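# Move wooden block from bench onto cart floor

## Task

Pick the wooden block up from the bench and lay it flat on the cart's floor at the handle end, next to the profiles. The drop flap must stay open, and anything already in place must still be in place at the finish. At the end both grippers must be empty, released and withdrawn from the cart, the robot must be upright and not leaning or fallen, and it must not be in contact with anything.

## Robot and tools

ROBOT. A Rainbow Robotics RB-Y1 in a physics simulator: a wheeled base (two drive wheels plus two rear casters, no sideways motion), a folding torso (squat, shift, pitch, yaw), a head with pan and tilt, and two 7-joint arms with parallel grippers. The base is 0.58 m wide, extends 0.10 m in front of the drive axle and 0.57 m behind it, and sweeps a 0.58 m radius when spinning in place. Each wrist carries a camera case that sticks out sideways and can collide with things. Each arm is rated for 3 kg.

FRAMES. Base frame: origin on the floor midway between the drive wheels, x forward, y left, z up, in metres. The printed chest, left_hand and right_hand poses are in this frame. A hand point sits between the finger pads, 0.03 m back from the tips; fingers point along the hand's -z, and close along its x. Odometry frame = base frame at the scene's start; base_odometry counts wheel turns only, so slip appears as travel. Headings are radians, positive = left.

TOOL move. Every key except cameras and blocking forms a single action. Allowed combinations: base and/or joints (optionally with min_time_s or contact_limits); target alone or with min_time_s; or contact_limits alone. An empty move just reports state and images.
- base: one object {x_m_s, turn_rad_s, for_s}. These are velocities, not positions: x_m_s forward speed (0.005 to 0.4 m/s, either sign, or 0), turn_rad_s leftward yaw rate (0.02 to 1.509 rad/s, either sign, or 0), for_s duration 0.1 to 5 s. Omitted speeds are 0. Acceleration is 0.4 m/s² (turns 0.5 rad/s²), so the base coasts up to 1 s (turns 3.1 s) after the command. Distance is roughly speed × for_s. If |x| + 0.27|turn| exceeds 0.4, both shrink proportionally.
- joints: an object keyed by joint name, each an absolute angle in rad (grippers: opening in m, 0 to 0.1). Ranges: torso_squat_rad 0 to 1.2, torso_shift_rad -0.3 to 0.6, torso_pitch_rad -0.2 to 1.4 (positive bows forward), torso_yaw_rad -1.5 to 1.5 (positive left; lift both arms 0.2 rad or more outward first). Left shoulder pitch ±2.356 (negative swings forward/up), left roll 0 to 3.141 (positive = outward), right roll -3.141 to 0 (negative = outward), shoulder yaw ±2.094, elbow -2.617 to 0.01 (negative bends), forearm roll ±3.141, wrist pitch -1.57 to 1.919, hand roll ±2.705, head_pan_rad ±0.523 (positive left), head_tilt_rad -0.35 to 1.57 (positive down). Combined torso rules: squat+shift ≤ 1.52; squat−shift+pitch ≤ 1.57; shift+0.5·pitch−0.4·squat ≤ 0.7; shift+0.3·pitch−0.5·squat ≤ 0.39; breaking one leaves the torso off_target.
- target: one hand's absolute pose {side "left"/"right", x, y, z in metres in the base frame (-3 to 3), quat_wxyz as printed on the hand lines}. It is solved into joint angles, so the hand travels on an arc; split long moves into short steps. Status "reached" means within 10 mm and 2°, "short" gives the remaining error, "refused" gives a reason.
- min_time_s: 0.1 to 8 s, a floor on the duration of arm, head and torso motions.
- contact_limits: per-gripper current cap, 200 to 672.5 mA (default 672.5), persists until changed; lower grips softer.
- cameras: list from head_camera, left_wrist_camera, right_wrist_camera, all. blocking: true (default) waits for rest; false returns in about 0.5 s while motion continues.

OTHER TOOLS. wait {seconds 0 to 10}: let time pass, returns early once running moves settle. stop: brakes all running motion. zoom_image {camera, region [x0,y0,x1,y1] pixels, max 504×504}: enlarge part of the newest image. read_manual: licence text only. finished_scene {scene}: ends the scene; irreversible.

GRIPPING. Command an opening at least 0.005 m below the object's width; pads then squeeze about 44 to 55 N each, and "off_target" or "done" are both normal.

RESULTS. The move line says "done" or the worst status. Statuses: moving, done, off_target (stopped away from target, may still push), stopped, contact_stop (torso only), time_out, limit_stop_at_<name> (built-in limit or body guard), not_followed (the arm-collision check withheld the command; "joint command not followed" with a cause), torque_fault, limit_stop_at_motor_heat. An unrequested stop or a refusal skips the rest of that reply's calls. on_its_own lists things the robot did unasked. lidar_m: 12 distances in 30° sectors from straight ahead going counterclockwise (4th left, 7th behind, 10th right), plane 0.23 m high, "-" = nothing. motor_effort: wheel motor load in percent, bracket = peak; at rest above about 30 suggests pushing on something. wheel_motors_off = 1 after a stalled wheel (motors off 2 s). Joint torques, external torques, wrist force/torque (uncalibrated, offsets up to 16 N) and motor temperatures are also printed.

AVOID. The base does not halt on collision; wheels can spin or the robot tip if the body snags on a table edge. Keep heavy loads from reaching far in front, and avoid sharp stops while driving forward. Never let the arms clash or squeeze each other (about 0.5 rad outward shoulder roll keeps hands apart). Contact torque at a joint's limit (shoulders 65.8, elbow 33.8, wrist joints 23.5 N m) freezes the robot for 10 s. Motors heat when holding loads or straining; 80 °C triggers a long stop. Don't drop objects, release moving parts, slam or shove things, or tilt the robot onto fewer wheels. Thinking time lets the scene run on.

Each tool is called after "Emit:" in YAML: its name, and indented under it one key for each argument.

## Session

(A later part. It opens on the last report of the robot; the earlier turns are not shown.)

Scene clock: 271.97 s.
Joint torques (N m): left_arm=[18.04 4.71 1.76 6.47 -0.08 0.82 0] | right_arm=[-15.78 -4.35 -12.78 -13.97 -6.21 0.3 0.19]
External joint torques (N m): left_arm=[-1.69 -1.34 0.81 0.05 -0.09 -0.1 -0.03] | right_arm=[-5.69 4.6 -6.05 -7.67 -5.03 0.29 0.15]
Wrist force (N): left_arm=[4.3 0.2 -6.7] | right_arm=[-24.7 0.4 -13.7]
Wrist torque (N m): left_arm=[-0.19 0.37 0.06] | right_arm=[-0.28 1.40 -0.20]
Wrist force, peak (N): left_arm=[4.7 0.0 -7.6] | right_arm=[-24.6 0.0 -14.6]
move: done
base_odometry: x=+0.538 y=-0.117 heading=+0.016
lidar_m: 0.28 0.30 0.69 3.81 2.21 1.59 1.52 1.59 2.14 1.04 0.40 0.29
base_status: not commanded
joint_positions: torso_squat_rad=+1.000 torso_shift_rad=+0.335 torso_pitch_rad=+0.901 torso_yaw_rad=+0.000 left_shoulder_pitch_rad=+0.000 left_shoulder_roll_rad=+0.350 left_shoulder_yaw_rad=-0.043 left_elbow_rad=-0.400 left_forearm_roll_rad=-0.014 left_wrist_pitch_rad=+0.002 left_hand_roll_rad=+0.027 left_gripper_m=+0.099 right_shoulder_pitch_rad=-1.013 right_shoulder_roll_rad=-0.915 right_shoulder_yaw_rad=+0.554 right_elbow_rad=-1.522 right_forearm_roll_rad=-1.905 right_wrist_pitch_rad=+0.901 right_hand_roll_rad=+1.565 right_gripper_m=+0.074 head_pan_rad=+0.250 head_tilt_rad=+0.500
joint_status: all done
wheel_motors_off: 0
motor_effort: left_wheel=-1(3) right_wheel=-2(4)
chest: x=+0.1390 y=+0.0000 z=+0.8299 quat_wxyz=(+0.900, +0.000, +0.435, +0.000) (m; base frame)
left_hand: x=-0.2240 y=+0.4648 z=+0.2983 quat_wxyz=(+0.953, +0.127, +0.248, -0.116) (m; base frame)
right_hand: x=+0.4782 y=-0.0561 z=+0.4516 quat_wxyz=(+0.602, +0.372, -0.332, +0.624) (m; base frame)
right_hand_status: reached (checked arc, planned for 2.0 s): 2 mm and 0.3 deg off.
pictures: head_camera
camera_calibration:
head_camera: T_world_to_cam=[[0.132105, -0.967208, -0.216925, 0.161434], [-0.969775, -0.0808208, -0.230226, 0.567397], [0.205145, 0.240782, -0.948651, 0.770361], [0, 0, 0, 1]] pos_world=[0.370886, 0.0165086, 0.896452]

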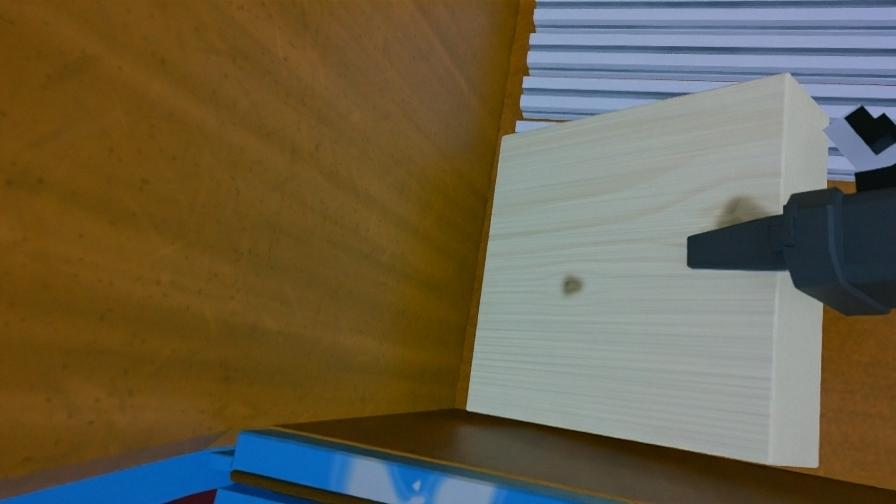

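Emit:
move:
  target: {"side": "right", "x": 0.4845, "y": -0.055, "z": 0.44, "quat_wxyz": [0.6006, 0.3733, -0.3335, 0.6236]}
  min_time_s: 1

Emit:
move:
  target: {"side": "right", "x": 0.4845, "y": -0.055, "z": 0.43, "quat_wxyz": [0.6006, 0.3733, -0.3335, 0.6236]}
  min_time_s: 1

Emit:
move:
  target: {"side": "right", "x": 0.4845, "y": -0.055, "z": 0.422, "quat_wxyz": [0.6006, 0.3733, -0.3335, 0.6236]}
  min_time_s: 1
  cameras: ["head_camera"]

Scene clock: 277.97 s.
Joint torques (N m): left_arm=[18.16 4.89 1.57 6.28 -0.11 0.78 0.03] | right_arm=[-16.79 17.9 -8.51 -13.87 -6.41 0.78 0.3]
External joint torques (N m): left_arm=[-1.5 -1.13 0.63 -0.12 -0.12 -0.13 0] | right_arm=[-6.29 26.84 -1.94 -7.69 -5.21 0.68 0.26]
Wrist force (N): left_arm=[4.1 -0.1 -6.5] | right_arm=[-24.4 -0.1 -13.4]
Wrist torque (N m): left_arm=[-0.19 0.38 0.04] | right_arm=[-0.23 1.38 -0.28]
Wrist force, peak (N): left_arm=[4.6 -0.7 -7.6] | right_arm=[-25.3 -0.3 -14.0]
move: done
base_odometry: x=+0.538 y=-0.117 heading=+0.016
lidar_m: 0.27 0.28 0.69 3.79 2.21 1.59 1.52 1.60 2.16 1.03 0.40 0.29
base_status: not commanded
joint_positions: torso_squat_rad=+1.000 torso_shift_rad=+0.334 torso_pitch_rad=+0.898 torso_yaw_rad=-0.001 left_shoulder_pitch_rad=+0.000 left_shoulder_roll_rad=+0.350 left_shoulder_yaw_rad=-0.043 left_elbow_rad=-0.400 left_forearm_roll_rad=-0.014 left_wrist_pitch_rad=+0.002 left_hand_roll_rad=+0.027 left_gripper_m=+0.099 right_shoulder_pitch_rad=-1.038 right_shoulder_roll_rad=-0.882 right_shoulder_yaw_rad=+0.557 right_elbow_rad=-1.434 right_forearm_roll_rad=-1.917 right_wrist_pitch_rad=+0.925 right_hand_roll_rad=+1.621 right_gripper_m=+0.074 head_pan_rad=+0.250 head_tilt_rad=+0.500
joint_status: all done
wheel_motors_off: 0
motor_effort: left_wheel=-3(3) right_wheel=+2(3)
chest: x=+0.1382 y=+0.0005 z=+0.8305 quat_wxyz=(+0.901, -0.001, +0.434, +0.000) (m; base frame)
left_hand: x=-0.2235 y=+0.4644 z=+0.2973 quat_wxyz=(+0.954, +0.127, +0.247, -0.116) (m; base frame)
right_hand: x=+0.4850 y=-0.0591 z=+0.4397 quat_wxyz=(+0.603, +0.369, -0.331, +0.625) (m; base frame)
right_hand_status: reached (checked arc, planned for 1.0 s): 4 mm and 0.6 deg off.
pictures: none

Scene clock: 279.30 s.
Joint torques (N m): left_arm=[18.01 4.51 1.7 6.19 -0.02 0.79 -0.01] | right_arm=[-14.85 36.43 -7.44 -14.14 -6.44 0.91 0.32]
External joint torques (N m): left_arm=[-1.6 -1.48 0.76 -0.18 -0.03 -0.12 -0.04] | right_arm=[-4.28 45.32 -1.05 -8.05 -5.24 0.75 0.28]
Wrist force (N): left_arm=[4.4 -0.2 -6.5] | right_arm=[-24.2 0.5 -13.8]
Wrist torque (N m): left_arm=[-0.21 0.43 0.08] | right_arm=[-0.18 1.42 -0.25]
Wrist force, peak (N): left_arm=[4.7 0.2 -7.3] | right_arm=[-24.7 1.1 -14.6]
move: done
base_odometry: x=+0.538 y=-0.117 heading=+0.016
lidar_m: 0.28 0.29 0.69 3.80 2.22 1.59 1.53 1.60 2.15 1.02 0.40 0.28
base_status: not commanded
joint_positions: torso_squat_rad=+1.000 torso_shift_rad=+0.333 torso_pitch_rad=+0.896 torso_yaw_rad=-0.002 left_shoulder_pitch_rad=+0.000 left_shoulder_roll_rad=+0.350 left_shoulder_yaw_rad=-0.043 left_elbow_rad=-0.400 left_forearm_roll_rad=-0.014 left_wrist_pitch_rad=+0.002 left_hand_roll_rad=+0.027 left_gripper_m=+0.099 right_shoulder_pitch_rad=-1.045 right_shoulder_roll_rad=-0.860 right_shoulder_yaw_rad=+0.562 right_elbow_rad=-1.381 right_forearm_roll_rad=-1.923 right_wrist_pitch_rad=+0.933 right_hand_roll_rad=+1.662 right_gripper_m=+0.074 head_pan_rad=+0.250 head_tilt_rad=+0.500
joint_status: all done
wheel_motors_off: 0
motor_effort: left_wheel=-3(4) right_wheel=+2(5)
chest: x=+0.1373 y=+0.0009 z=+0.8311 quat_wxyz=(+0.901, -0.001, +0.433, -0.001) (m; base frame)
left_hand: x=-0.2229 y=+0.4641 z=+0.2963 quat_wxyz=(+0.954, +0.126, +0.245, -0.116) (m; base frame)
right_hand: x=+0.4855 y=-0.0613 z=+0.4301 quat_wxyz=(+0.604, +0.366, -0.330, +0.626) (m; base frame)
right_hand_status: reached (checked arc, planned for 1.0 s): 6 mm and 1.0 deg off.
pictures: none

Scene clock: 282.33 s.
Joint torques (N m): left_arm=[17.87 4.96 1.72 6.33 -0.03 0.75 -0.02] | right_arm=[-1.55 19.91 -5.62 -5.05 -0.79 -1.3 -0.02]
External joint torques (N m): left_arm=[-1.72 -1.04 0.78 -0.03 -0.04 -0.16 -0.04] | right_arm=[9.16 28.91 0.66 0.9 0.41 -1.51 -0.07]
Wrist force (N): left_arm=[3.7 0.0 -7.6] | right_arm=[-6.9 4.5 -6.1]
Wrist torque (N m): left_arm=[-0.23 0.31 0.06] | right_arm=[0.29 -1.97 0.02]
Wrist force, peak (N): left_arm=[4.3 0.5 -7.7] | right_arm=[-24.3 0.1 -14.2]
move: short
base_odometry: x=+0.538 y=-0.117 heading=+0.016
lidar_m: 0.27 0.28 0.68 3.82 2.21 1.60 1.52 1.59 2.15 1.04 0.38 0.28
base_status: not commanded
joint_positions: torso_squat_rad=+1.000 torso_shift_rad=+0.333 torso_pitch_rad=+0.895 torso_yaw_rad=-0.002 left_shoulder_pitch_rad=+0.000 left_shoulder_roll_rad=+0.350 left_shoulder_yaw_rad=-0.043 left_elbow_rad=-0.400 left_forearm_roll_rad=-0.014 left_wrist_pitch_rad=+0.002 left_hand_roll_rad=+0.027 left_gripper_m=+0.099 right_shoulder_pitch_rad=-1.056 right_shoulder_roll_rad=-0.848 right_shoulder_yaw_rad=+0.565 right_elbow_rad=-1.328 right_forearm_roll_rad=-1.933 right_wrist_pitch_rad=+0.944 right_hand_roll_rad=+1.701 right_gripper_m=+0.074 head_pan_rad=+0.250 head_tilt_rad=+0.500
joint_status: right_shoulder_roll_rad time_out (moved +0.011 of +0.036); the others done
wheel_motors_off: 0
on_its_own: right_shoulder_roll_rad is held at -0.841, not at your -0.823, since a time_out
motor_effort: left_wheel=+5(9) right_wheel=-11(24)
chest: x=+0.1370 y=+0.0010 z=+0.8313 quat_wxyz=(+0.902, -0.001, +0.433, -0.001) (m; base frame)
left_hand: x=-0.2230 y=+0.4641 z=+0.2963 quat_wxyz=(+0.954, +0.126, +0.245, -0.116) (m; base frame)
right_hand: x=+0.4887 y=-0.0666 z=+0.4213 quat_wxyz=(+0.605, +0.362, -0.329, +0.629) (m; base frame)
right_hand_status: short (checked arc, planned for 1.0 s): time_out, 12 mm and 1.6 deg off.
pictures: head_camera
camera_calibration:
head_camera: T_world_to_cam=[[0.133315, -0.967894, -0.213093, 0.159629], [-0.968454, -0.0815513, -0.235469, 0.570138], [0.210531, 0.237762, -0.948233, 0.770882], [0, 0, 0, 1]] pos_world=[0.368578, 0.0177133, 0.899241]

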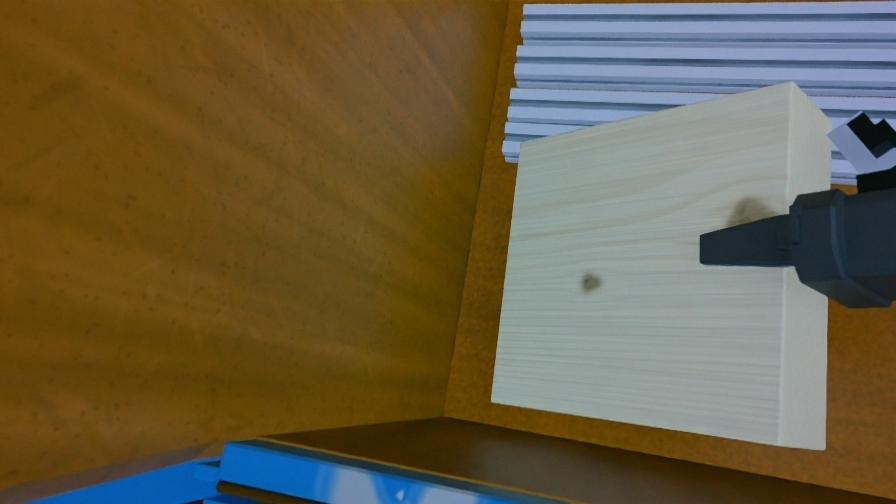

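Emit:
move:
  joints: {"head_tilt_rad": 0.75, "head_pan_rad": -0.52}
  cameras: ["head_camera"]

Scene clock: 285.47 s.
Joint torques (N m): left_arm=[17.92 4.8 1.56 6.21 -0.06 0.82 0.07] | right_arm=[-1.5 19.71 -5.31 -5.03 -0.63 -1.23 0.04]
External joint torques (N m): left_arm=[-1.67 -1.19 0.62 -0.15 -0.07 -0.09 0.04] | right_arm=[9.22 28.71 0.97 0.91 0.57 -1.44 0]
Wrist force (N): left_arm=[4.0 -0.2 -6.9] | right_arm=[-6.8 4.0 -6.1]
Wrist torque (N m): left_arm=[-0.18 0.39 0.08] | right_arm=[0.35 -1.93 0.00]
Wrist force, peak (N): left_arm=[4.5 -0.5 -8.1] | right_arm=[-7.2 4.6 -6.3]
move: done
base_odometry: x=+0.538 y=-0.117 heading=+0.016
lidar_m: 0.26 0.29 0.68 3.81 2.20 1.59 1.53 1.59 2.15 1.01 0.39 0.27
base_status: not commanded
joint_positions: torso_squat_rad=+1.000 torso_shift_rad=+0.333 torso_pitch_rad=+0.895 torso_yaw_rad=-0.002 left_shoulder_pitch_rad=+0.000 left_shoulder_roll_rad=+0.350 left_shoulder_yaw_rad=-0.043 left_elbow_rad=-0.400 left_forearm_roll_rad=-0.014 left_wrist_pitch_rad=+0.002 left_hand_roll_rad=+0.027 left_gripper_m=+0.099 right_shoulder_pitch_rad=-1.056 right_shoulder_roll_rad=-0.848 right_shoulder_yaw_rad=+0.565 right_elbow_rad=-1.328 right_forearm_roll_rad=-1.933 right_wrist_pitch_rad=+0.944 right_hand_roll_rad=+1.701 right_gripper_m=+0.074 head_pan_rad=-0.520 head_tilt_rad=+0.750
joint_status: all done
wheel_motors_off: 0
on_its_own: right_shoulder_roll_rad is held at -0.841, not at your -0.823, since a time_out
motor_effort: left_wheel=+6(6) right_wheel=-10(11)
chest: x=+0.1370 y=+0.0010 z=+0.8313 quat_wxyz=(+0.902, -0.001, +0.433, -0.001) (m; base frame)
left_hand: x=-0.2230 y=+0.4641 z=+0.2963 quat_wxyz=(+0.954, +0.126, +0.245, -0.116) (m; base frame)
right_hand: x=+0.4887 y=-0.0666 z=+0.4213 quat_wxyz=(+0.605, +0.362, -0.329, +0.629) (m; base frame)
pictures: head_camera
camera_calibration:
head_camera: T_world_to_cam=[[-0.336658, -0.864807, 0.372519, -0.246333], [-0.938643, 0.339682, -0.0597071, 0.395268], [-0.074903, -0.369763, -0.926102, 0.838451], [0, 0, 0, 1]] pos_world=[0.350888, -0.0372675, 0.891855]

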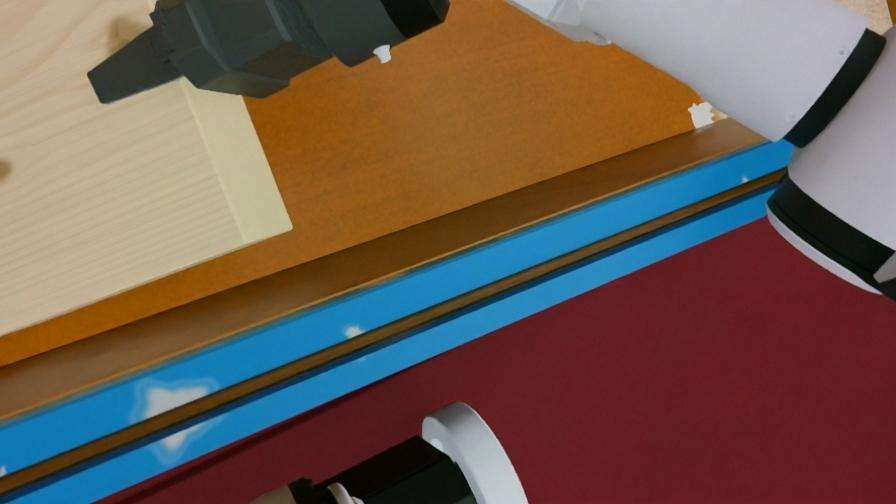

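Emit:
move:
  joints: {"torso_squat_rad": 0.9, "torso_shift_rad": 0.3, "torso_pitch_rad": 0.9, "torso_yaw_rad": 0.0}
  min_time_s: 2.5

Emit:
move:
  joints: {"head_tilt_rad": 0.5, "head_pan_rad": 0.25}
  cameras: ["head_camera"]

Scene clock: 300.10 s.
Joint torques (N m): left_arm=[18.03 4.83 1.61 6.28 -0.09 0.74 -0.07] | right_arm=[-16.23 -3.81 -9.57 -12.97 -5.91 1.58 -0.34]
External joint torques (N m): left_arm=[-1.69 -1.22 0.66 -0.13 -0.1 -0.18 -0.1] | right_arm=[-5.69 4.98 -3.42 -6.97 -4.71 1.35 -0.38]
Wrist force (N): left_arm=[3.8 -0.7 -7.7] | right_arm=[-24.1 -0.5 -13.7]
Wrist torque (N m): left_arm=[-0.13 0.35 0.05] | right_arm=[-0.18 1.38 -0.18]
Wrist force, peak (N): left_arm=[4.6 -0.1 -8.1] | right_arm=[-25.0 0.3 -14.0]
move: done
base_odometry: x=+0.538 y=-0.117 heading=+0.016
lidar_m: 0.28 0.30 0.69 3.80 2.23 1.59 1.51 1.61 2.15 1.03 0.40 0.29
base_status: not commanded
joint_positions: torso_squat_rad=+0.900 torso_shift_rad=+0.300 torso_pitch_rad=+0.901 torso_yaw_rad=+0.000 left_shoulder_pitch_rad=+0.000 left_shoulder_roll_rad=+0.350 left_shoulder_yaw_rad=-0.043 left_elbow_rad=-0.400 left_forearm_roll_rad=-0.014 left_wrist_pitch_rad=+0.002 left_hand_roll_rad=+0.027 left_gripper_m=+0.099 right_shoulder_pitch_rad=-1.053 right_shoulder_roll_rad=-0.842 right_shoulder_yaw_rad=+0.566 right_elbow_rad=-1.326 right_forearm_roll_rad=-1.932 right_wrist_pitch_rad=+0.943 right_hand_roll_rad=+1.701 right_gripper_m=+0.074 head_pan_rad=-0.520 head_tilt_rad=+0.750
joint_status: all done
wheel_motors_off: 0
on_its_own: right_shoulder_roll_rad is held at -0.841, not at your -0.823, since a time_out
motor_effort: left_wheel=+9(10) right_wheel=-2(9)
chest: x=+0.1432 y=+0.0001 z=+0.8883 quat_wxyz=(+0.900, +0.000, +0.435, +0.000) (m; base frame)
left_hand: x=-0.2198 y=+0.4648 z=+0.3568 quat_wxyz=(+0.953, +0.127, +0.248, -0.116) (m; base frame)
right_hand: x=+0.4900 y=-0.0647 z=+0.4745 quat_wxyz=(+0.606, +0.367, -0.327, +0.625) (m; base frame)
pictures: none

Scene clock: 301.27 s.
Joint torques (N m): left_arm=[18.36 4.53 1.89 6.39 -0.12 0.6 0.07] | right_arm=[-16.09 -3.94 -9.36 -13.1 -5.91 1.64 -0.18]
External joint torques (N m): left_arm=[-1.37 -1.51 0.95 -0.02 -0.13 -0.32 0.04] | right_arm=[-5.54 4.85 -3.21 -7.1 -4.7 1.41 -0.23]
Wrist force (N): left_arm=[3.5 -0.1 -6.3] | right_arm=[-24.3 -0.2 -13.6]
Wrist torque (N m): left_arm=[-0.21 0.25 0.06] | right_arm=[-0.25 1.36 -0.15]
Wrist force, peak (N): left_arm=[3.9 0.1 -7.9] | right_arm=[-24.2 0.0 -14.3]
move: done
base_odometry: x=+0.538 y=-0.117 heading=+0.016
lidar_m: 0.27 0.30 0.69 3.81 2.20 1.59 1.52 1.60 2.16 1.02 0.40 0.30
base_status: not commanded
joint_positions: torso_squat_rad=+0.900 torso_shift_rad=+0.300 torso_pitch_rad=+0.901 torso_yaw_rad=+0.000 left_shoulder_pitch_rad=+0.000 left_shoulder_roll_rad=+0.350 left_shoulder_yaw_rad=-0.043 left_elbow_rad=-0.400 left_forearm_roll_rad=-0.014 left_wrist_pitch_rad=+0.002 left_hand_roll_rad=+0.027 left_gripper_m=+0.099 right_shoulder_pitch_rad=-1.053 right_shoulder_roll_rad=-0.842 right_shoulder_yaw_rad=+0.566 right_elbow_rad=-1.326 right_forearm_roll_rad=-1.932 right_wrist_pitch_rad=+0.943 right_hand_roll_rad=+1.701 right_gripper_m=+0.074 head_pan_rad=+0.250 head_tilt_rad=+0.500
joint_status: all done
wheel_motors_off: 0
on_its_own: right_shoulder_roll_rad is held at -0.841, not at your -0.823, since a time_out
motor_effort: left_wheel=+9(9) right_wheel=-4(4)
chest: x=+0.1432 y=+0.0001 z=+0.8883 quat_wxyz=(+0.900, +0.000, +0.435, +0.000) (m; base frame)
left_hand: x=-0.2198 y=+0.4648 z=+0.3568 quat_wxyz=(+0.953, +0.127, +0.248, -0.116) (m; base frame)
right_hand: x=+0.4900 y=-0.0647 z=+0.4744 quat_wxyz=(+0.606, +0.367, -0.327, +0.625) (m; base frame)
pictures: head_camera
camera_calibration:
head_camera: T_world_to_cam=[[0.132105, -0.967233, -0.216815, 0.173465], [-0.969754, -0.080822, -0.230316, 0.585016], [0.205246, 0.240684, -0.948655, 0.824962], [0, 0, 0, 1]] pos_world=[0.375086, 0.0165088, 0.954952]

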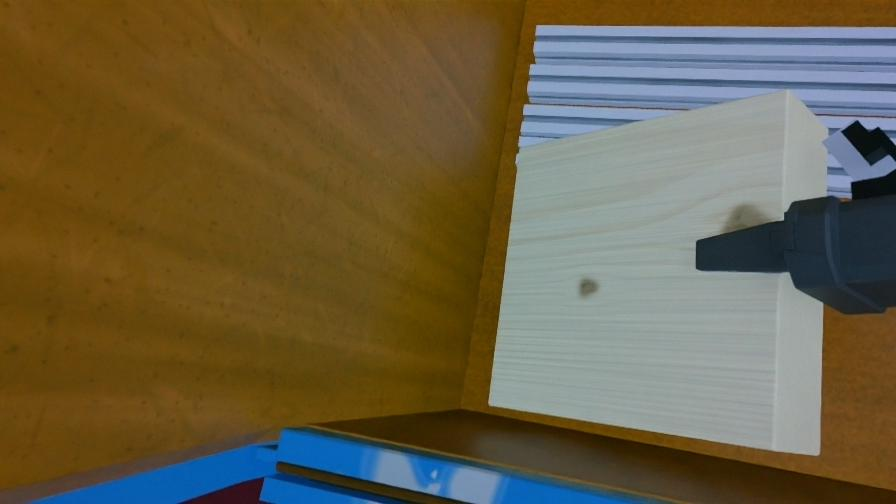

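Emit:
move:
  target: {"side": "right", "x": 0.488, "y": -0.06, "z": 0.445, "quat_wxyz": [0.6006, 0.3733, -0.3335, 0.6236]}
  min_time_s: 1.2

Emit:
move:
  target: {"side": "right", "x": 0.488, "y": -0.06, "z": 0.43, "quat_wxyz": [0.6006, 0.3733, -0.3335, 0.6236]}
  min_time_s: 1

Emit:
move:
  target: {"side": "right", "x": 0.488, "y": -0.06, "z": 0.422, "quat_wxyz": [0.6006, 0.3733, -0.3335, 0.6236]}
  min_time_s: 1
  cameras: ["head_camera"]

Scene clock: 308.00 s.
Joint torques (N m): left_arm=[17.84 4.68 1.74 6.29 -0.05 0.78 0.01] | right_arm=[-19.27 -3.63 -8.33 -12.97 -6.31 2.6 0.14]
External joint torques (N m): left_arm=[-1.88 -1.37 0.79 -0.12 -0.05 -0.15 -0.02] | right_arm=[-8.59 4.4 -3.05 -7.2 -5.09 2.13 0.1]
Wrist force (N): left_arm=[4.1 -0.3 -6.8] | right_arm=[-24.4 0.1 -13.2]
Wrist torque (N m): left_arm=[-0.17 0.34 0.04] | right_arm=[-0.20 1.35 -0.22]
Wrist force, peak (N): left_arm=[4.0 -0.5 -7.9] | right_arm=[-25.6 -0.4 -13.4]
move: done
base_odometry: x=+0.538 y=-0.117 heading=+0.016
lidar_m: 0.27 0.29 0.67 3.81 2.21 1.59 1.52 1.60 2.16 1.02 0.40 0.28
base_status: not commanded
joint_positions: torso_squat_rad=+0.900 torso_shift_rad=+0.300 torso_pitch_rad=+0.901 torso_yaw_rad=+0.000 left_shoulder_pitch_rad=+0.000 left_shoulder_roll_rad=+0.350 left_shoulder_yaw_rad=-0.043 left_elbow_rad=-0.400 left_forearm_roll_rad=-0.014 left_wrist_pitch_rad=+0.002 left_hand_roll_rad=+0.027 left_gripper_m=+0.099 right_shoulder_pitch_rad=-1.081 right_shoulder_roll_rad=-0.750 right_shoulder_yaw_rad=+0.568 right_elbow_rad=-1.139 right_forearm_roll_rad=-1.964 right_wrist_pitch_rad=+0.980 right_hand_roll_rad=+1.850 right_gripper_m=+0.074 head_pan_rad=+0.250 head_tilt_rad=+0.500
joint_status: all done
wheel_motors_off: 0
motor_effort: left_wheel=+8(9) right_wheel=-2(5)
chest: x=+0.1432 y=+0.0001 z=+0.8883 quat_wxyz=(+0.900, +0.000, +0.435, +0.000) (m; base frame)
left_hand: x=-0.2198 y=+0.4648 z=+0.3568 quat_wxyz=(+0.953, +0.127, +0.248, -0.116) (m; base frame)
right_hand: x=+0.4868 y=-0.0613 z=+0.4438 quat_wxyz=(+0.603, +0.372, -0.332, +0.623) (m; base frame)
right_hand_status: reached (checked arc, planned for 1.2 s): 2 mm and 0.4 deg off.
pictures: none

Scene clock: 309.33 s.
Joint torques (N m): left_arm=[18.06 4.72 1.52 6.31 -0.09 0.78 0.05] | right_arm=[-19.38 -3.32 -10.06 -12.55 -6.27 3.25 0.24]
External joint torques (N m): left_arm=[-1.67 -1.33 0.58 -0.1 -0.1 -0.14 0.02] | right_arm=[-8.48 4.37 -5.24 -7.02 -5.05 2.65 0.2]
Wrist force (N): left_arm=[3.8 0.7 -6.7] | right_arm=[-24.3 -0.1 -13.4]
Wrist torque (N m): left_arm=[-0.29 0.30 0.07] | right_arm=[-0.28 1.38 -0.21]
Wrist force, peak (N): left_arm=[4.4 0.4 -7.5] | right_arm=[-25.9 -0.3 -13.2]
move: done
base_odometry: x=+0.538 y=-0.117 heading=+0.016
lidar_m: 0.27 0.30 0.68 3.82 2.22 1.58 1.52 1.60 2.14 1.01 0.40 0.29
base_status: not commanded
joint_positions: torso_squat_rad=+0.900 torso_shift_rad=+0.300 torso_pitch_rad=+0.901 torso_yaw_rad=+0.000 left_shoulder_pitch_rad=+0.000 left_shoulder_roll_rad=+0.350 left_shoulder_yaw_rad=-0.043 left_elbow_rad=-0.400 left_forearm_roll_rad=-0.014 left_wrist_pitch_rad=+0.002 left_hand_roll_rad=+0.027 left_gripper_m=+0.099 right_shoulder_pitch_rad=-1.107 right_shoulder_roll_rad=-0.703 right_shoulder_yaw_rad=+0.566 right_elbow_rad=-1.025 right_forearm_roll_rad=-1.977 right_wrist_pitch_rad=+1.007 right_hand_roll_rad=+1.926 right_gripper_m=+0.074 head_pan_rad=+0.250 head_tilt_rad=+0.500
joint_status: all done
wheel_motors_off: 0
motor_effort: left_wheel=+8(9) right_wheel=-3(5)
chest: x=+0.1432 y=+0.0000 z=+0.8883 quat_wxyz=(+0.900, +0.000, +0.435, +0.000) (m; base frame)
left_hand: x=-0.2198 y=+0.4648 z=+0.3568 quat_wxyz=(+0.953, +0.127, +0.248, -0.116) (m; base frame)
right_hand: x=+0.4868 y=-0.0614 z=+0.4284 quat_wxyz=(+0.602, +0.372, -0.331, +0.624) (m; base frame)
right_hand_status: reached (checked arc, planned for 1.0 s): 2 mm and 0.3 deg off.
pictures: none

Scene clock: 310.67 s.
Joint torques (N m): left_arm=[18.2 5.03 1.79 6.19 -0.05 0.72 0] | right_arm=[-16.4 -2.36 -7.65 -8.28 -3.85 2.15 -0.62]
External joint torques (N m): left_arm=[-1.51 -1.02 0.84 -0.22 -0.06 -0.2 -0.03] | right_arm=[-5.37 5.16 -3.06 -2.87 -2.64 1.5 -0.66]
Wrist force (N): left_arm=[4.2 0.0 -7.0] | right_arm=[-16.6 2.0 -3.8]
Wrist torque (N m): left_arm=[-0.17 0.36 0.07] | right_arm=[-0.91 0.12 0.63]
Wrist force, peak (N): left_arm=[4.6 -0.3 -7.9] | right_arm=[-24.4 -0.5 -13.3]
move: done
base_odometry: x=+0.538 y=-0.117 heading=+0.016
lidar_m: 0.27 0.28 0.69 3.81 2.21 1.58 1.53 1.59 2.17 1.03 0.40 0.29
base_status: not commanded
joint_positions: torso_squat_rad=+0.900 torso_shift_rad=+0.300 torso_pitch_rad=+0.900 torso_yaw_rad=+0.000 left_shoulder_pitch_rad=+0.000 left_shoulder_roll_rad=+0.350 left_shoulder_yaw_rad=-0.043 left_elbow_rad=-0.400 left_forearm_roll_rad=-0.014 left_wrist_pitch_rad=+0.002 left_hand_roll_rad=+0.027 left_gripper_m=+0.099 right_shoulder_pitch_rad=-1.121 right_shoulder_roll_rad=-0.680 right_shoulder_yaw_rad=+0.564 right_elbow_rad=-0.969 right_forearm_roll_rad=-1.982 right_wrist_pitch_rad=+1.017 right_hand_roll_rad=+1.963 right_gripper_m=+0.074 head_pan_rad=+0.250 head_tilt_rad=+0.500
joint_status: all done
wheel_motors_off: 0
motor_effort: left_wheel=+7(9) right_wheel=-1(4)
chest: x=+0.1430 y=+0.0000 z=+0.8885 quat_wxyz=(+0.900, +0.000, +0.435, +0.000) (m; base frame)
left_hand: x=-0.2197 y=+0.4648 z=+0.3567 quat_wxyz=(+0.953, +0.127, +0.248, -0.116) (m; base frame)
right_hand: x=+0.4871 y=-0.0611 z=+0.4217 quat_wxyz=(+0.602, +0.372, -0.332, +0.624) (m; base frame)
right_hand_status: reached (checked arc, planned for 1.0 s): 1 mm and 0.3 deg off.
pictures: head_camera
camera_calibration:
head_camera: T_world_to_cam=[[0.13214, -0.967218, -0.216859, 0.173586], [-0.969644, -0.0807209, -0.230812, 0.58532], [0.20574, 0.240776, -0.948524, 0.824974], [0, 0, 0, 1]] pos_world=[0.374885, 0.0165089, 0.95525]

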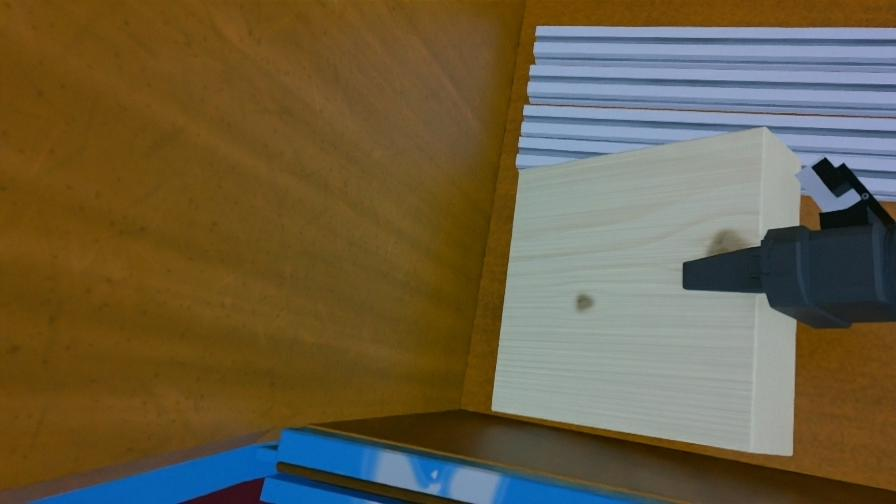

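Emit:
move:
  target: {"side": "right", "x": 0.487, "y": -0.06, "z": 0.418, "quat_wxyz": [0.6006, 0.3733, -0.3335, 0.6236]}
  min_time_s: 1

Emit:
move:
  joints: {"right_gripper_m": 0.076}
  cameras: ["head_camera"]

Scene clock: 317.83 s.
Joint torques (N m): left_arm=[18.08 4.89 1.72 6.35 -0.01 0.64 0.01] | right_arm=[-13.6 -2.97 -5.59 -3.57 -1.43 -0.64 -1.54]
External joint torques (N m): left_arm=[-1.63 -1.17 0.77 -0.06 -0.01 -0.28 -0.02] | right_arm=[-2.49 4.42 -1.15 1.76 -0.23 -1.32 -1.58]
Wrist force (N): left_arm=[4.5 0.0 -6.6] | right_arm=[-5.1 7.5 8.7]
Wrist torque (N m): left_arm=[-0.20 0.44 0.06] | right_arm=[-0.96 -1.68 1.63]
Wrist force, peak (N): left_arm=[4.7 0.4 -7.3] | right_arm=[-19.3 0.2 -7.1]
move: done
base_odometry: x=+0.538 y=-0.117 heading=+0.016
lidar_m: 0.27 0.30 0.69 3.81 2.21 1.60 1.52 1.60 2.15 1.04 0.40 0.29
base_status: not commanded
joint_positions: torso_squat_rad=+0.900 torso_shift_rad=+0.300 torso_pitch_rad=+0.900 torso_yaw_rad=+0.000 left_shoulder_pitch_rad=+0.000 left_shoulder_roll_rad=+0.350 left_shoulder_yaw_rad=-0.043 left_elbow_rad=-0.400 left_forearm_roll_rad=-0.014 left_wrist_pitch_rad=+0.002 left_hand_roll_rad=+0.027 left_gripper_m=+0.099 right_shoulder_pitch_rad=-1.130 right_shoulder_roll_rad=-0.666 right_shoulder_yaw_rad=+0.562 right_elbow_rad=-0.934 right_forearm_roll_rad=-1.987 right_wrist_pitch_rad=+1.026 right_hand_roll_rad=+1.988 right_gripper_m=+0.074 head_pan_rad=+0.250 head_tilt_rad=+0.500
joint_status: all done
wheel_motors_off: 0
motor_effort: left_wheel=+6(7) right_wheel=-1(2)
chest: x=+0.1429 y=+0.0000 z=+0.8886 quat_wxyz=(+0.901, +0.000, +0.435, +0.000) (m; base frame)
left_hand: x=-0.2196 y=+0.4648 z=+0.3567 quat_wxyz=(+0.953, +0.127, +0.247, -0.116) (m; base frame)
right_hand: x=+0.4867 y=-0.0605 z=+0.4183 quat_wxyz=(+0.601, +0.373, -0.333, +0.624) (m; base frame)
right_hand_status: reached (checked arc, planned for 1.0 s): 1 mm and 0.1 deg off.
pictures: none

Scene clock: 318.27 s.
Joint torques (N m): left_arm=[17.9 4.57 1.71 6.23 -0.04 0.81 0] | right_arm=[-13.5 -4.05 -5.71 -7.18 -2.44 1.19 -0.37]
External joint torques (N m): left_arm=[-1.81 -1.49 0.76 -0.18 -0.05 -0.11 -0.03] | right_arm=[-2.4 3.34 -1.27 -1.86 -1.24 0.51 -0.42]
Wrist force (N): left_arm=[4.2 0.2 -7.2] | right_arm=[-13.1 1.2 -4.4]
Wrist torque (N m): left_arm=[-0.20 0.37 0.11] | right_arm=[-0.21 -0.48 -0.01]
Wrist force, peak (N): left_arm=[4.0 0.6 -7.7] | right_arm=[-15.0 1.7 -5.0]
move: done
base_odometry: x=+0.538 y=-0.117 heading=+0.016
lidar_m: 0.27 0.28 0.69 3.82 2.22 1.60 1.52 1.58 2.15 1.03 0.39 0.29
base_status: not commanded
joint_positions: torso_squat_rad=+0.900 torso_shift_rad=+0.300 torso_pitch_rad=+0.900 torso_yaw_rad=+0.000 left_shoulder_pitch_rad=+0.000 left_shoulder_roll_rad=+0.350 left_shoulder_yaw_rad=-0.043 left_elbow_rad=-0.400 left_forearm_roll_rad=-0.014 left_wrist_pitch_rad=+0.002 left_hand_roll_rad=+0.027 left_gripper_m=+0.099 right_shoulder_pitch_rad=-1.130 right_shoulder_roll_rad=-0.665 right_shoulder_yaw_rad=+0.562 right_elbow_rad=-0.934 right_forearm_roll_rad=-1.987 right_wrist_pitch_rad=+1.026 right_hand_roll_rad=+1.988 right_gripper_m=+0.076 head_pan_rad=+0.250 head_tilt_rad=+0.500
joint_status: all done
wheel_motors_off: 0
motor_effort: left_wheel=+6(7) right_wheel=+1(1)
chest: x=+0.1429 y=+0.0000 z=+0.8886 quat_wxyz=(+0.900, +0.000, +0.435, +0.000) (m; base frame)
left_hand: x=-0.2196 y=+0.4648 z=+0.3567 quat_wxyz=(+0.953, +0.127, +0.247, -0.116) (m; base frame)
right_hand: x=+0.4866 y=-0.0606 z=+0.4179 quat_wxyz=(+0.601, +0.372, -0.333, +0.624) (m; base frame)
pictures: head_camera
camera_calibration:
head_camera: T_world_to_cam=[[0.132208, -0.967221, -0.216804, 0.173467], [-0.969574, -0.0807269, -0.231107, 0.585516], [0.20603, 0.240762, -0.948465, 0.825043], [0, 0, 0, 1]] pos_world=[0.374784, 0.0164089, 0.955449]

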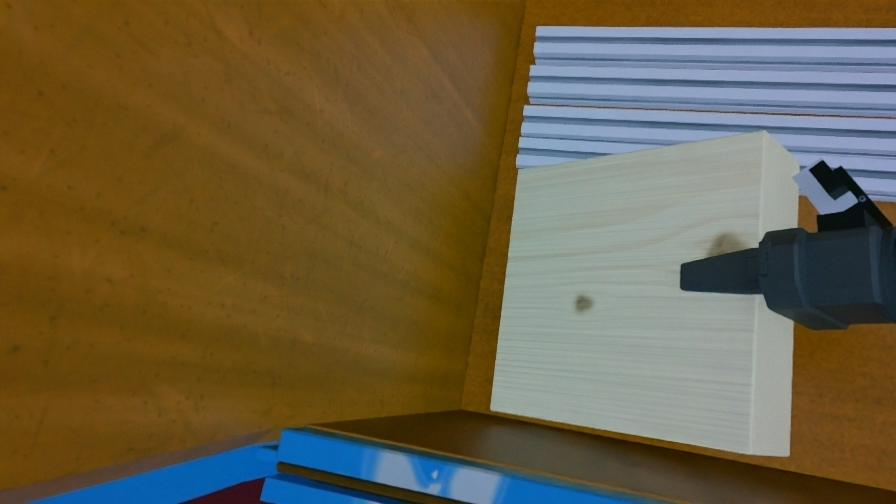

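Emit:
move:
  joints: {"right_gripper_m": 0.084}

Emit:
move:
  joints: {"right_gripper_m": 0.092}

Emit:
move:
  joints: {"right_gripper_m": 0.1}
  cameras: ["head_camera", "right_wrist_camera"]

Scene clock: 320.23 s.
Joint torques (N m): left_arm=[18.08 4.89 1.61 6.32 -0.01 0.71 0.05] | right_arm=[-13.31 -4.28 -5.4 -7.53 -2.33 1.4 -0.29]
External joint torques (N m): left_arm=[-1.62 -1.17 0.66 -0.09 -0.02 -0.21 0.02] | right_arm=[-2.21 3.11 -0.97 -2.19 -1.12 0.72 -0.33]
Wrist force (N): left_arm=[4.2 -0.3 -7.1] | right_arm=[-13.3 0.8 -5.1]
Wrist torque (N m): left_arm=[-0.19 0.38 0.11] | right_arm=[-0.26 -0.52 0.04]
Wrist force, peak (N): left_arm=[4.5 0.6 -7.4] | right_arm=[-13.9 1.2 -4.7]
move: done
base_odometry: x=+0.538 y=-0.117 heading=+0.016
lidar_m: 0.27 0.30 0.69 3.80 2.22 1.59 1.53 1.59 2.14 1.01 0.39 0.29
base_status: not commanded
joint_positions: torso_squat_rad=+0.900 torso_shift_rad=+0.300 torso_pitch_rad=+0.900 torso_yaw_rad=+0.000 left_shoulder_pitch_rad=+0.000 left_shoulder_roll_rad=+0.350 left_shoulder_yaw_rad=-0.043 left_elbow_rad=-0.400 left_forearm_roll_rad=-0.014 left_wrist_pitch_rad=+0.002 left_hand_roll_rad=+0.027 left_gripper_m=+0.099 right_shoulder_pitch_rad=-1.130 right_shoulder_roll_rad=-0.665 right_shoulder_yaw_rad=+0.562 right_elbow_rad=-0.933 right_forearm_roll_rad=-1.987 right_wrist_pitch_rad=+1.026 right_hand_roll_rad=+1.988 right_gripper_m=+0.084 head_pan_rad=+0.250 head_tilt_rad=+0.500
joint_status: all done
wheel_motors_off: 0
motor_effort: left_wheel=+6(6) right_wheel=+0(2)
chest: x=+0.1429 y=+0.0000 z=+0.8886 quat_wxyz=(+0.900, +0.000, +0.435, +0.000) (m; base frame)
left_hand: x=-0.2196 y=+0.4648 z=+0.3567 quat_wxyz=(+0.953, +0.127, +0.247, -0.116) (m; base frame)
right_hand: x=+0.4866 y=-0.0606 z=+0.4179 quat_wxyz=(+0.601, +0.372, -0.333, +0.624) (m; base frame)
pictures: none

Scene clock: 320.77 s.
Joint torques (N m): left_arm=[17.84 4.73 2 6.31 -0.12 0.7 0.06] | right_arm=[-13.5 -4.75 -5.68 -7.4 -2.46 1.53 -0.42]
External joint torques (N m): left_arm=[-1.86 -1.33 1.05 -0.09 -0.13 -0.22 0.03] | right_arm=[-2.41 2.63 -1.25 -2.07 -1.26 0.85 -0.46]
Wrist force (N): left_arm=[3.7 0.3 -6.7] | right_arm=[-13.2 0.0 -6.0]
Wrist torque (N m): left_arm=[-0.26 0.27 0.12] | right_arm=[-0.23 -0.62 0.07]
Wrist force, peak (N): left_arm=[3.8 0.4 -7.4] | right_arm=[-13.3 -0.1 -7.3]
move: done
base_odometry: x=+0.538 y=-0.117 heading=+0.016
lidar_m: 0.28 0.30 0.69 3.81 2.21 1.59 1.52 1.60 2.14 1.01 0.40 0.30
base_status: not commanded
joint_positions: torso_squat_rad=+0.900 torso_shift_rad=+0.300 torso_pitch_rad=+0.900 torso_yaw_rad=+0.000 left_shoulder_pitch_rad=+0.000 left_shoulder_roll_rad=+0.350 left_shoulder_yaw_rad=-0.043 left_elbow_rad=-0.400 left_forearm_roll_rad=-0.014 left_wrist_pitch_rad=+0.002 left_hand_roll_rad=+0.027 left_gripper_m=+0.099 right_shoulder_pitch_rad=-1.130 right_shoulder_roll_rad=-0.665 right_shoulder_yaw_rad=+0.562 right_elbow_rad=-0.933 right_forearm_roll_rad=-1.987 right_wrist_pitch_rad=+1.026 right_hand_roll_rad=+1.988 right_gripper_m=+0.092 head_pan_rad=+0.250 head_tilt_rad=+0.500
joint_status: all done
wheel_motors_off: 0
motor_effort: left_wheel=+6(6) right_wheel=+1(2)
chest: x=+0.1429 y=+0.0000 z=+0.8886 quat_wxyz=(+0.900, +0.000, +0.435, +0.000) (m; base frame)
left_hand: x=-0.2196 y=+0.4648 z=+0.3568 quat_wxyz=(+0.953, +0.128, +0.247, -0.116) (m; base frame)
right_hand: x=+0.4866 y=-0.0605 z=+0.4179 quat_wxyz=(+0.601, +0.372, -0.333, +0.624) (m; base frame)
pictures: none

Scene clock: 321.30 s.
Joint torques (N m): left_arm=[18.31 4.5 1.59 6.33 0.01 0.77 0.01] | right_arm=[-13.56 -5.04 -5.85 -7.41 -2.39 1.51 -0.35]
External joint torques (N m): left_arm=[-1.39 -1.55 0.64 -0.08 0 -0.15 -0.02] | right_arm=[-2.46 2.35 -1.42 -2.07 -1.19 0.82 -0.39]
Wrist force (N): left_arm=[3.9 0.2 -7.5] | right_arm=[-13.3 -0.4 -7.2]
Wrist torque (N m): left_arm=[-0.24 0.32 0.03] | right_arm=[-0.22 -0.66 0.08]
Wrist force, peak (N): left_arm=[4.7 0.0 -7.2] | right_arm=[-13.6 -0.6 -6.9]
move: done
base_odometry: x=+0.538 y=-0.117 heading=+0.016
lidar_m: 0.28 0.30 0.69 3.82 2.20 1.59 1.52 1.59 2.14 1.02 0.39 0.29
base_status: not commanded
joint_positions: torso_squat_rad=+0.900 torso_shift_rad=+0.300 torso_pitch_rad=+0.900 torso_yaw_rad=+0.000 left_shoulder_pitch_rad=+0.000 left_shoulder_roll_rad=+0.350 left_shoulder_yaw_rad=-0.043 left_elbow_rad=-0.400 left_forearm_roll_rad=-0.014 left_wrist_pitch_rad=+0.002 left_hand_roll_rad=+0.027 left_gripper_m=+0.099 right_shoulder_pitch_rad=-1.130 right_shoulder_roll_rad=-0.665 right_shoulder_yaw_rad=+0.562 right_elbow_rad=-0.933 right_forearm_roll_rad=-1.987 right_wrist_pitch_rad=+1.026 right_hand_roll_rad=+1.988 right_gripper_m=+0.099 head_pan_rad=+0.250 head_tilt_rad=+0.500
joint_status: all done
wheel_motors_off: 0
motor_effort: left_wheel=+6(7) right_wheel=-1(2)
chest: x=+0.1429 y=+0.0000 z=+0.8886 quat_wxyz=(+0.900, +0.000, +0.435, +0.000) (m; base frame)
left_hand: x=-0.2196 y=+0.4648 z=+0.3568 quat_wxyz=(+0.953, +0.128, +0.247, -0.116) (m; base frame)
right_hand: x=+0.4866 y=-0.0605 z=+0.4179 quat_wxyz=(+0.601, +0.373, -0.333, +0.624) (m; base frame)
pictures: head_camera, right_wrist_camera
camera_calibration:
head_camera: T_world_to_cam=[[0.132208, -0.967221, -0.216804, 0.173467], [-0.969574, -0.0807269, -0.231107, 0.585516], [0.20603, 0.240762, -0.948465, 0.825043], [0, 0, 0, 1]] pos_world=[0.374784, 0.0164089, 0.955449]
right_wrist_camera: T_world_to_cam=[[0.0268447, -0.477285, -0.878339, 0.323863], [-0.826929, -0.504291, 0.248756, 0.294998], [-0.561665, 0.719646, -0.408218, 0.55961], [0, 0, 0, 1]] pos_world=[0.549562, -0.0993813, 0.439522]

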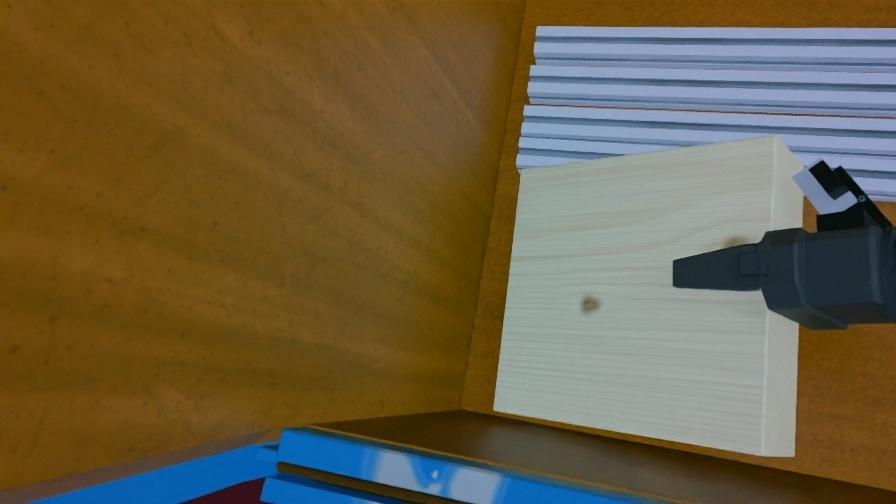

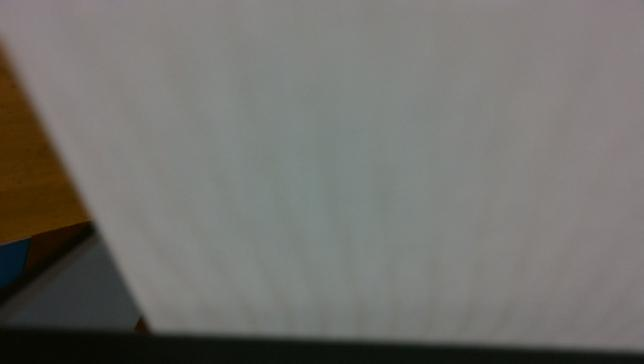

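Emit:
move:
  target: {"side": "right", "x": 0.487, "y": -0.073, "z": 0.394, "quat_wxyz": [0.6163, 0.3467, -0.3059, 0.6375]}
  min_time_s: 1.2

Emit:
move:
  target: {"side": "right", "x": 0.487, "y": -0.079, "z": 0.37, "quat_wxyz": [0.6309, 0.3195, -0.2779, 0.6503]}
  min_time_s: 1.2
  cameras: ["head_camera"]

Scene clock: 345.07 s.
Joint torques (N m): left_arm=[17.91 4.88 1.51 6.34 -0.08 0.73 0.03] | right_arm=[-15.58 -1.12 -2.72 -7.87 -1.97 1.28 -0.23]
External joint torques (N m): left_arm=[-1.8 -1.18 0.57 -0.07 -0.09 -0.19 0] | right_arm=[-4.31 6.38 1.49 -2.92 -0.87 0.63 -0.27]
Wrist force (N): left_arm=[3.8 -0.1 -6.8] | right_arm=[-13.3 1.4 1.9]
Wrist torque (N m): left_arm=[-0.15 0.35 0.08] | right_arm=[-0.47 -0.68 -0.06]
Wrist force, peak (N): left_arm=[4.6 -0.4 -7.4] | right_arm=[-13.9 0.3 -7.3]
move: done
base_odometry: x=+0.538 y=-0.117 heading=+0.016
lidar_m: 0.28 0.29 0.68 3.81 2.19 1.58 1.51 1.59 2.15 1.02 0.41 0.29
base_status: not commanded
joint_positions: torso_squat_rad=+0.900 torso_shift_rad=+0.300 torso_pitch_rad=+0.900 torso_yaw_rad=+0.000 left_shoulder_pitch_rad=+0.000 left_shoulder_roll_rad=+0.350 left_shoulder_yaw_rad=-0.043 left_elbow_rad=-0.400 left_forearm_roll_rad=-0.014 left_wrist_pitch_rad=+0.002 left_hand_roll_rad=+0.027 left_gripper_m=+0.099 right_shoulder_pitch_rad=-1.155 right_shoulder_roll_rad=-0.655 right_shoulder_yaw_rad=+0.590 right_elbow_rad=-0.862 right_forearm_roll_rad=-1.939 right_wrist_pitch_rad=+0.996 right_hand_roll_rad=+1.987 right_gripper_m=+0.099 head_pan_rad=+0.250 head_tilt_rad=+0.500
joint_status: all done
wheel_motors_off: 0
motor_effort: left_wheel=+4(7) right_wheel=+0(2)
chest: x=+0.1429 y=+0.0000 z=+0.8886 quat_wxyz=(+0.900, +0.000, +0.435, +0.000) (m; base frame)
left_hand: x=-0.2196 y=+0.4648 z=+0.3567 quat_wxyz=(+0.953, +0.127, +0.247, -0.116) (m; base frame)
right_hand: x=+0.4869 y=-0.0744 z=+0.3936 quat_wxyz=(+0.617, +0.346, -0.305, +0.637) (m; base frame)
right_hand_status: reached (checked arc, planned for 1.2 s): 1 mm and 0.2 deg off.
pictures: none

Scene clock: 346.60 s.
Joint torques (N m): left_arm=[18.14 4.59 1.6 6.3 -0.02 0.81 0.02] | right_arm=[-16.27 -1.87 -2.72 -7.53 -2.25 1.53 -0.4]
External joint torques (N m): left_arm=[-1.57 -1.47 0.65 -0.11 -0.03 -0.11 -0.01] | right_arm=[-4.7 5.32 1.17 -2.91 -1.26 0.94 -0.44]
Wrist force (N): left_arm=[4.2 0.1 -7.0] | right_arm=[-14.6 0.9 -2.9]
Wrist torque (N m): left_arm=[-0.23 0.39 0.05] | right_arm=[-0.35 -0.58 0.03]
Wrist force, peak (N): left_arm=[3.8 -0.8 -7.9] | right_arm=[-14.7 0.5 -3.0]
move: done
base_odometry: x=+0.538 y=-0.117 heading=+0.016
lidar_m: 0.28 0.29 0.69 3.81 2.21 1.58 1.52 1.59 2.15 1.03 0.37 0.29
base_status: not commanded
joint_positions: torso_squat_rad=+0.900 torso_shift_rad=+0.300 torso_pitch_rad=+0.900 torso_yaw_rad=+0.000 left_shoulder_pitch_rad=+0.000 left_shoulder_roll_rad=+0.350 left_shoulder_yaw_rad=-0.043 left_elbow_rad=-0.400 left_forearm_roll_rad=-0.014 left_wrist_pitch_rad=+0.002 left_hand_roll_rad=+0.027 left_gripper_m=+0.099 right_shoulder_pitch_rad=-1.189 right_shoulder_roll_rad=-0.625 right_shoulder_yaw_rad=+0.625 right_elbow_rad=-0.785 right_forearm_roll_rad=-1.882 right_wrist_pitch_rad=+0.951 right_hand_roll_rad=+1.975 right_gripper_m=+0.099 head_pan_rad=+0.250 head_tilt_rad=+0.500
joint_status: all done
wheel_motors_off: 0
motor_effort: left_wheel=+5(6) right_wheel=+0(3)
chest: x=+0.1429 y=+0.0000 z=+0.8886 quat_wxyz=(+0.900, +0.000, +0.435, +0.000) (m; base frame)
left_hand: x=-0.2196 y=+0.4648 z=+0.3567 quat_wxyz=(+0.953, +0.127, +0.247, -0.116) (m; base frame)
right_hand: x=+0.4866 y=-0.0803 z=+0.3695 quat_wxyz=(+0.632, +0.319, -0.277, +0.650) (m; base frame)
right_hand_status: reached (checked arc, planned for 1.2 s): 1 mm and 0.2 deg off.
pictures: head_camera
camera_calibration:
head_camera: T_world_to_cam=[[0.132208, -0.967221, -0.216804, 0.173467], [-0.969574, -0.0807269, -0.231107, 0.585516], [0.20603, 0.240762, -0.948465, 0.825043], [0, 0, 0, 1]] pos_world=[0.374784, 0.0164089, 0.955449]

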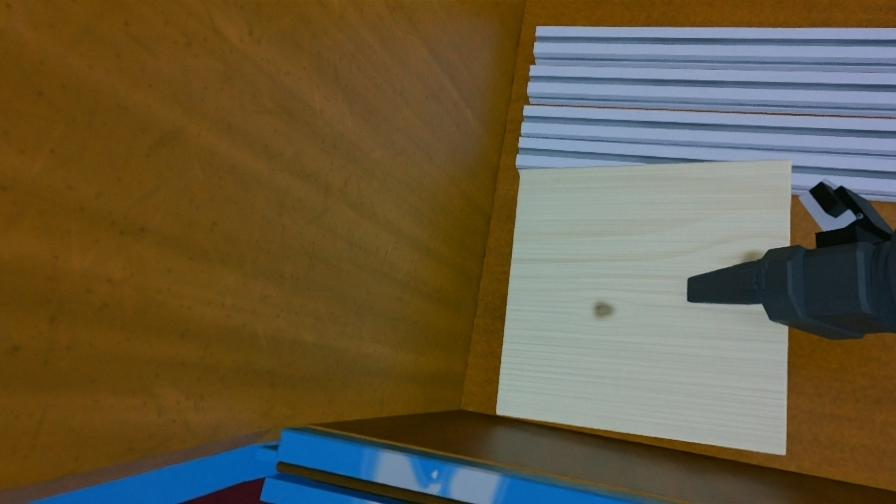

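Emit:
move:
  target: {"side": "right", "x": 0.487, "y": -0.085, "z": 0.342, "quat_wxyz": [0.6442, 0.2917, -0.2493, 0.6618]}
  min_time_s: 1.2
  cameras: ["head_camera"]

Scene clock: 349.13 s.
Joint torques (N m): left_arm=[17.99 4.87 1.76 6.33 -0.02 0.71 0.05] | right_arm=[-5.69 0.13 6.05 4.8 7.67 -7.22 -1.27]
External joint torques (N m): left_arm=[-1.68 -1.2 0.81 -0.07 -0.02 -0.21 0.02] | right_arm=[6.48 6.71 9.33 8.96 8.53 -7.79 -1.31]
Wrist force (N): left_arm=[4.0 -0.3 -7.2] | right_arm=[9.5 9.5 47.1]
Wrist torque (N m): left_arm=[-0.17 0.38 0.07] | right_arm=[-0.13 -10.67 0.82]
Wrist force, peak (N): left_arm=[4.4 -0.3 -7.7] | right_arm=[4.7 15.0 56.7]
move: done
base_odometry: x=+0.538 y=-0.117 heading=+0.016
lidar_m: 0.27 0.29 0.67 3.80 2.21 1.60 1.53 1.60 2.15 1.02 0.39 0.29
base_status: not commanded
joint_positions: torso_squat_rad=+0.900 torso_shift_rad=+0.299 torso_pitch_rad=+0.898 torso_yaw_rad=+0.000 left_shoulder_pitch_rad=+0.000 left_shoulder_roll_rad=+0.350 left_shoulder_yaw_rad=-0.043 left_elbow_rad=-0.400 left_forearm_roll_rad=-0.014 left_wrist_pitch_rad=+0.002 left_hand_roll_rad=+0.027 left_gripper_m=+0.099 right_shoulder_pitch_rad=-1.244 right_shoulder_roll_rad=-0.565 right_shoulder_yaw_rad=+0.649 right_elbow_rad=-0.640 right_forearm_roll_rad=-1.837 right_wrist_pitch_rad=+0.914 right_hand_roll_rad=+2.000 right_gripper_m=+0.099 head_pan_rad=+0.250 head_tilt_rad=+0.500
joint_status: all done
wheel_motors_off: 0
motor_effort: left_wheel=-3(6) right_wheel=+9(10)
chest: x=+0.1423 y=-0.0001 z=+0.8890 quat_wxyz=(+0.901, +0.000, +0.434, +0.000) (m; base frame)
left_hand: x=-0.2192 y=+0.4648 z=+0.3565 quat_wxyz=(+0.954, +0.128, +0.247, -0.116) (m; base frame)
right_hand: x=+0.4887 y=-0.0847 z=+0.3450 quat_wxyz=(+0.644, +0.290, -0.252, +0.661) (m; base frame)
right_hand_status: reached (checked arc, planned for 1.2 s): 3 mm and 0.4 deg off.
pictures: head_camera
camera_calibration:
head_camera: T_world_to_cam=[[0.132108, -0.967306, -0.216489, 0.173256], [-0.969246, -0.0803107, -0.232621, 0.586298], [0.207629, 0.240562, -0.948167, 0.825015], [0, 0, 0, 1]] pos_world=[0.374081, 0.0162106, 0.956145]

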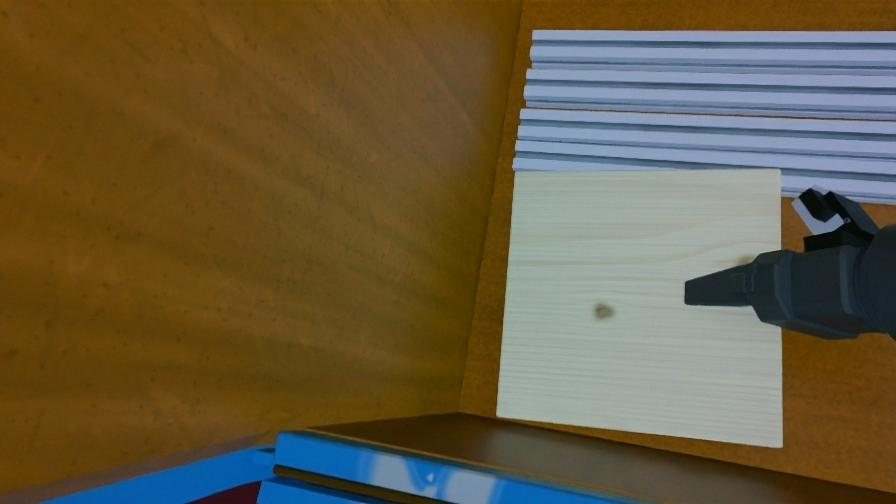

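Emit:
move:
  target: {"side": "right", "x": 0.487, "y": -0.096, "z": 0.357, "quat_wxyz": [0.6442, 0.2917, -0.2493, 0.6618]}
  min_time_s: 1
  cameras: ["head_camera"]

Scene clock: 360.07 s.
Joint torques (N m): left_arm=[17.99 4.85 2 6.33 -0.02 0.74 0.04] | right_arm=[-10.72 -8.75 -3 -5.1 -0.77 0.57 -0.14]
External joint torques (N m): left_arm=[-1.71 -1.21 1.05 -0.08 -0.03 -0.18 0.01] | right_arm=[0.9 -1.27 0.93 -0.71 0.11 0.08 -0.18]
Wrist force (N): left_arm=[4.2 0.7 -6.7] | right_arm=[-4.7 2.2 -1.9]
Wrist torque (N m): left_arm=[-0.34 0.36 0.09] | right_arm=[-0.33 -0.22 -0.03]
Wrist force, peak (N): left_arm=[4.0 -0.1 -8.0] | right_arm=[10.1 9.5 48.0]
move: done
base_odometry: x=+0.538 y=-0.117 heading=+0.016
lidar_m: 0.27 0.30 0.69 3.81 2.19 1.59 1.52 1.59 2.15 1.04 0.38 0.29
base_status: not commanded
joint_positions: torso_squat_rad=+0.900 torso_shift_rad=+0.300 torso_pitch_rad=+0.900 torso_yaw_rad=+0.000 left_shoulder_pitch_rad=+0.000 left_shoulder_roll_rad=+0.350 left_shoulder_yaw_rad=-0.043 left_elbow_rad=-0.400 left_forearm_roll_rad=-0.014 left_wrist_pitch_rad=+0.002 left_hand_roll_rad=+0.027 left_gripper_m=+0.099 right_shoulder_pitch_rad=-1.198 right_shoulder_roll_rad=-0.639 right_shoulder_yaw_rad=+0.658 right_elbow_rad=-0.781 right_forearm_roll_rad=-1.824 right_wrist_pitch_rad=+0.916 right_hand_roll_rad=+1.922 right_gripper_m=+0.099 head_pan_rad=+0.250 head_tilt_rad=+0.500
joint_status: all done
wheel_motors_off: 0
motor_effort: left_wheel=+7(9) right_wheel=+0(9)
chest: x=+0.1428 y=+0.0000 z=+0.8886 quat_wxyz=(+0.901, +0.000, +0.435, +0.000) (m; base frame)
left_hand: x=-0.2196 y=+0.4648 z=+0.3568 quat_wxyz=(+0.953, +0.128, +0.247, -0.116) (m; base frame)
right_hand: x=+0.4869 y=-0.0953 z=+0.3563 quat_wxyz=(+0.644, +0.293, -0.249, +0.661) (m; base frame)
right_hand_status: reached (checked arc, planned for 1.0 s): 1 mm and 0.2 deg off.
pictures: head_camera
camera_calibration:
head_camera: T_world_to_cam=[[0.132286, -0.967172, -0.216974, 0.173634], [-0.96952, -0.0807089, -0.231337, 0.585642], [0.206231, 0.240964, -0.94837, 0.824988], [0, 0, 0, 1]] pos_world=[0.374684, 0.0164085, 0.955548]

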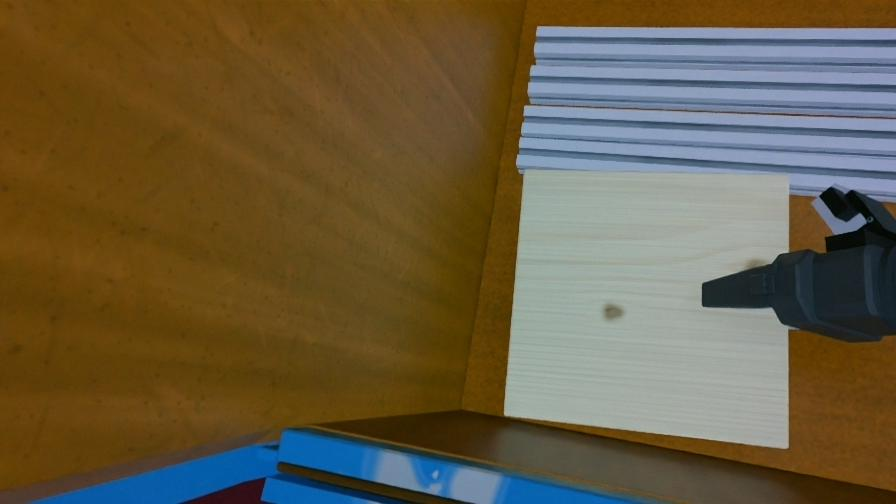

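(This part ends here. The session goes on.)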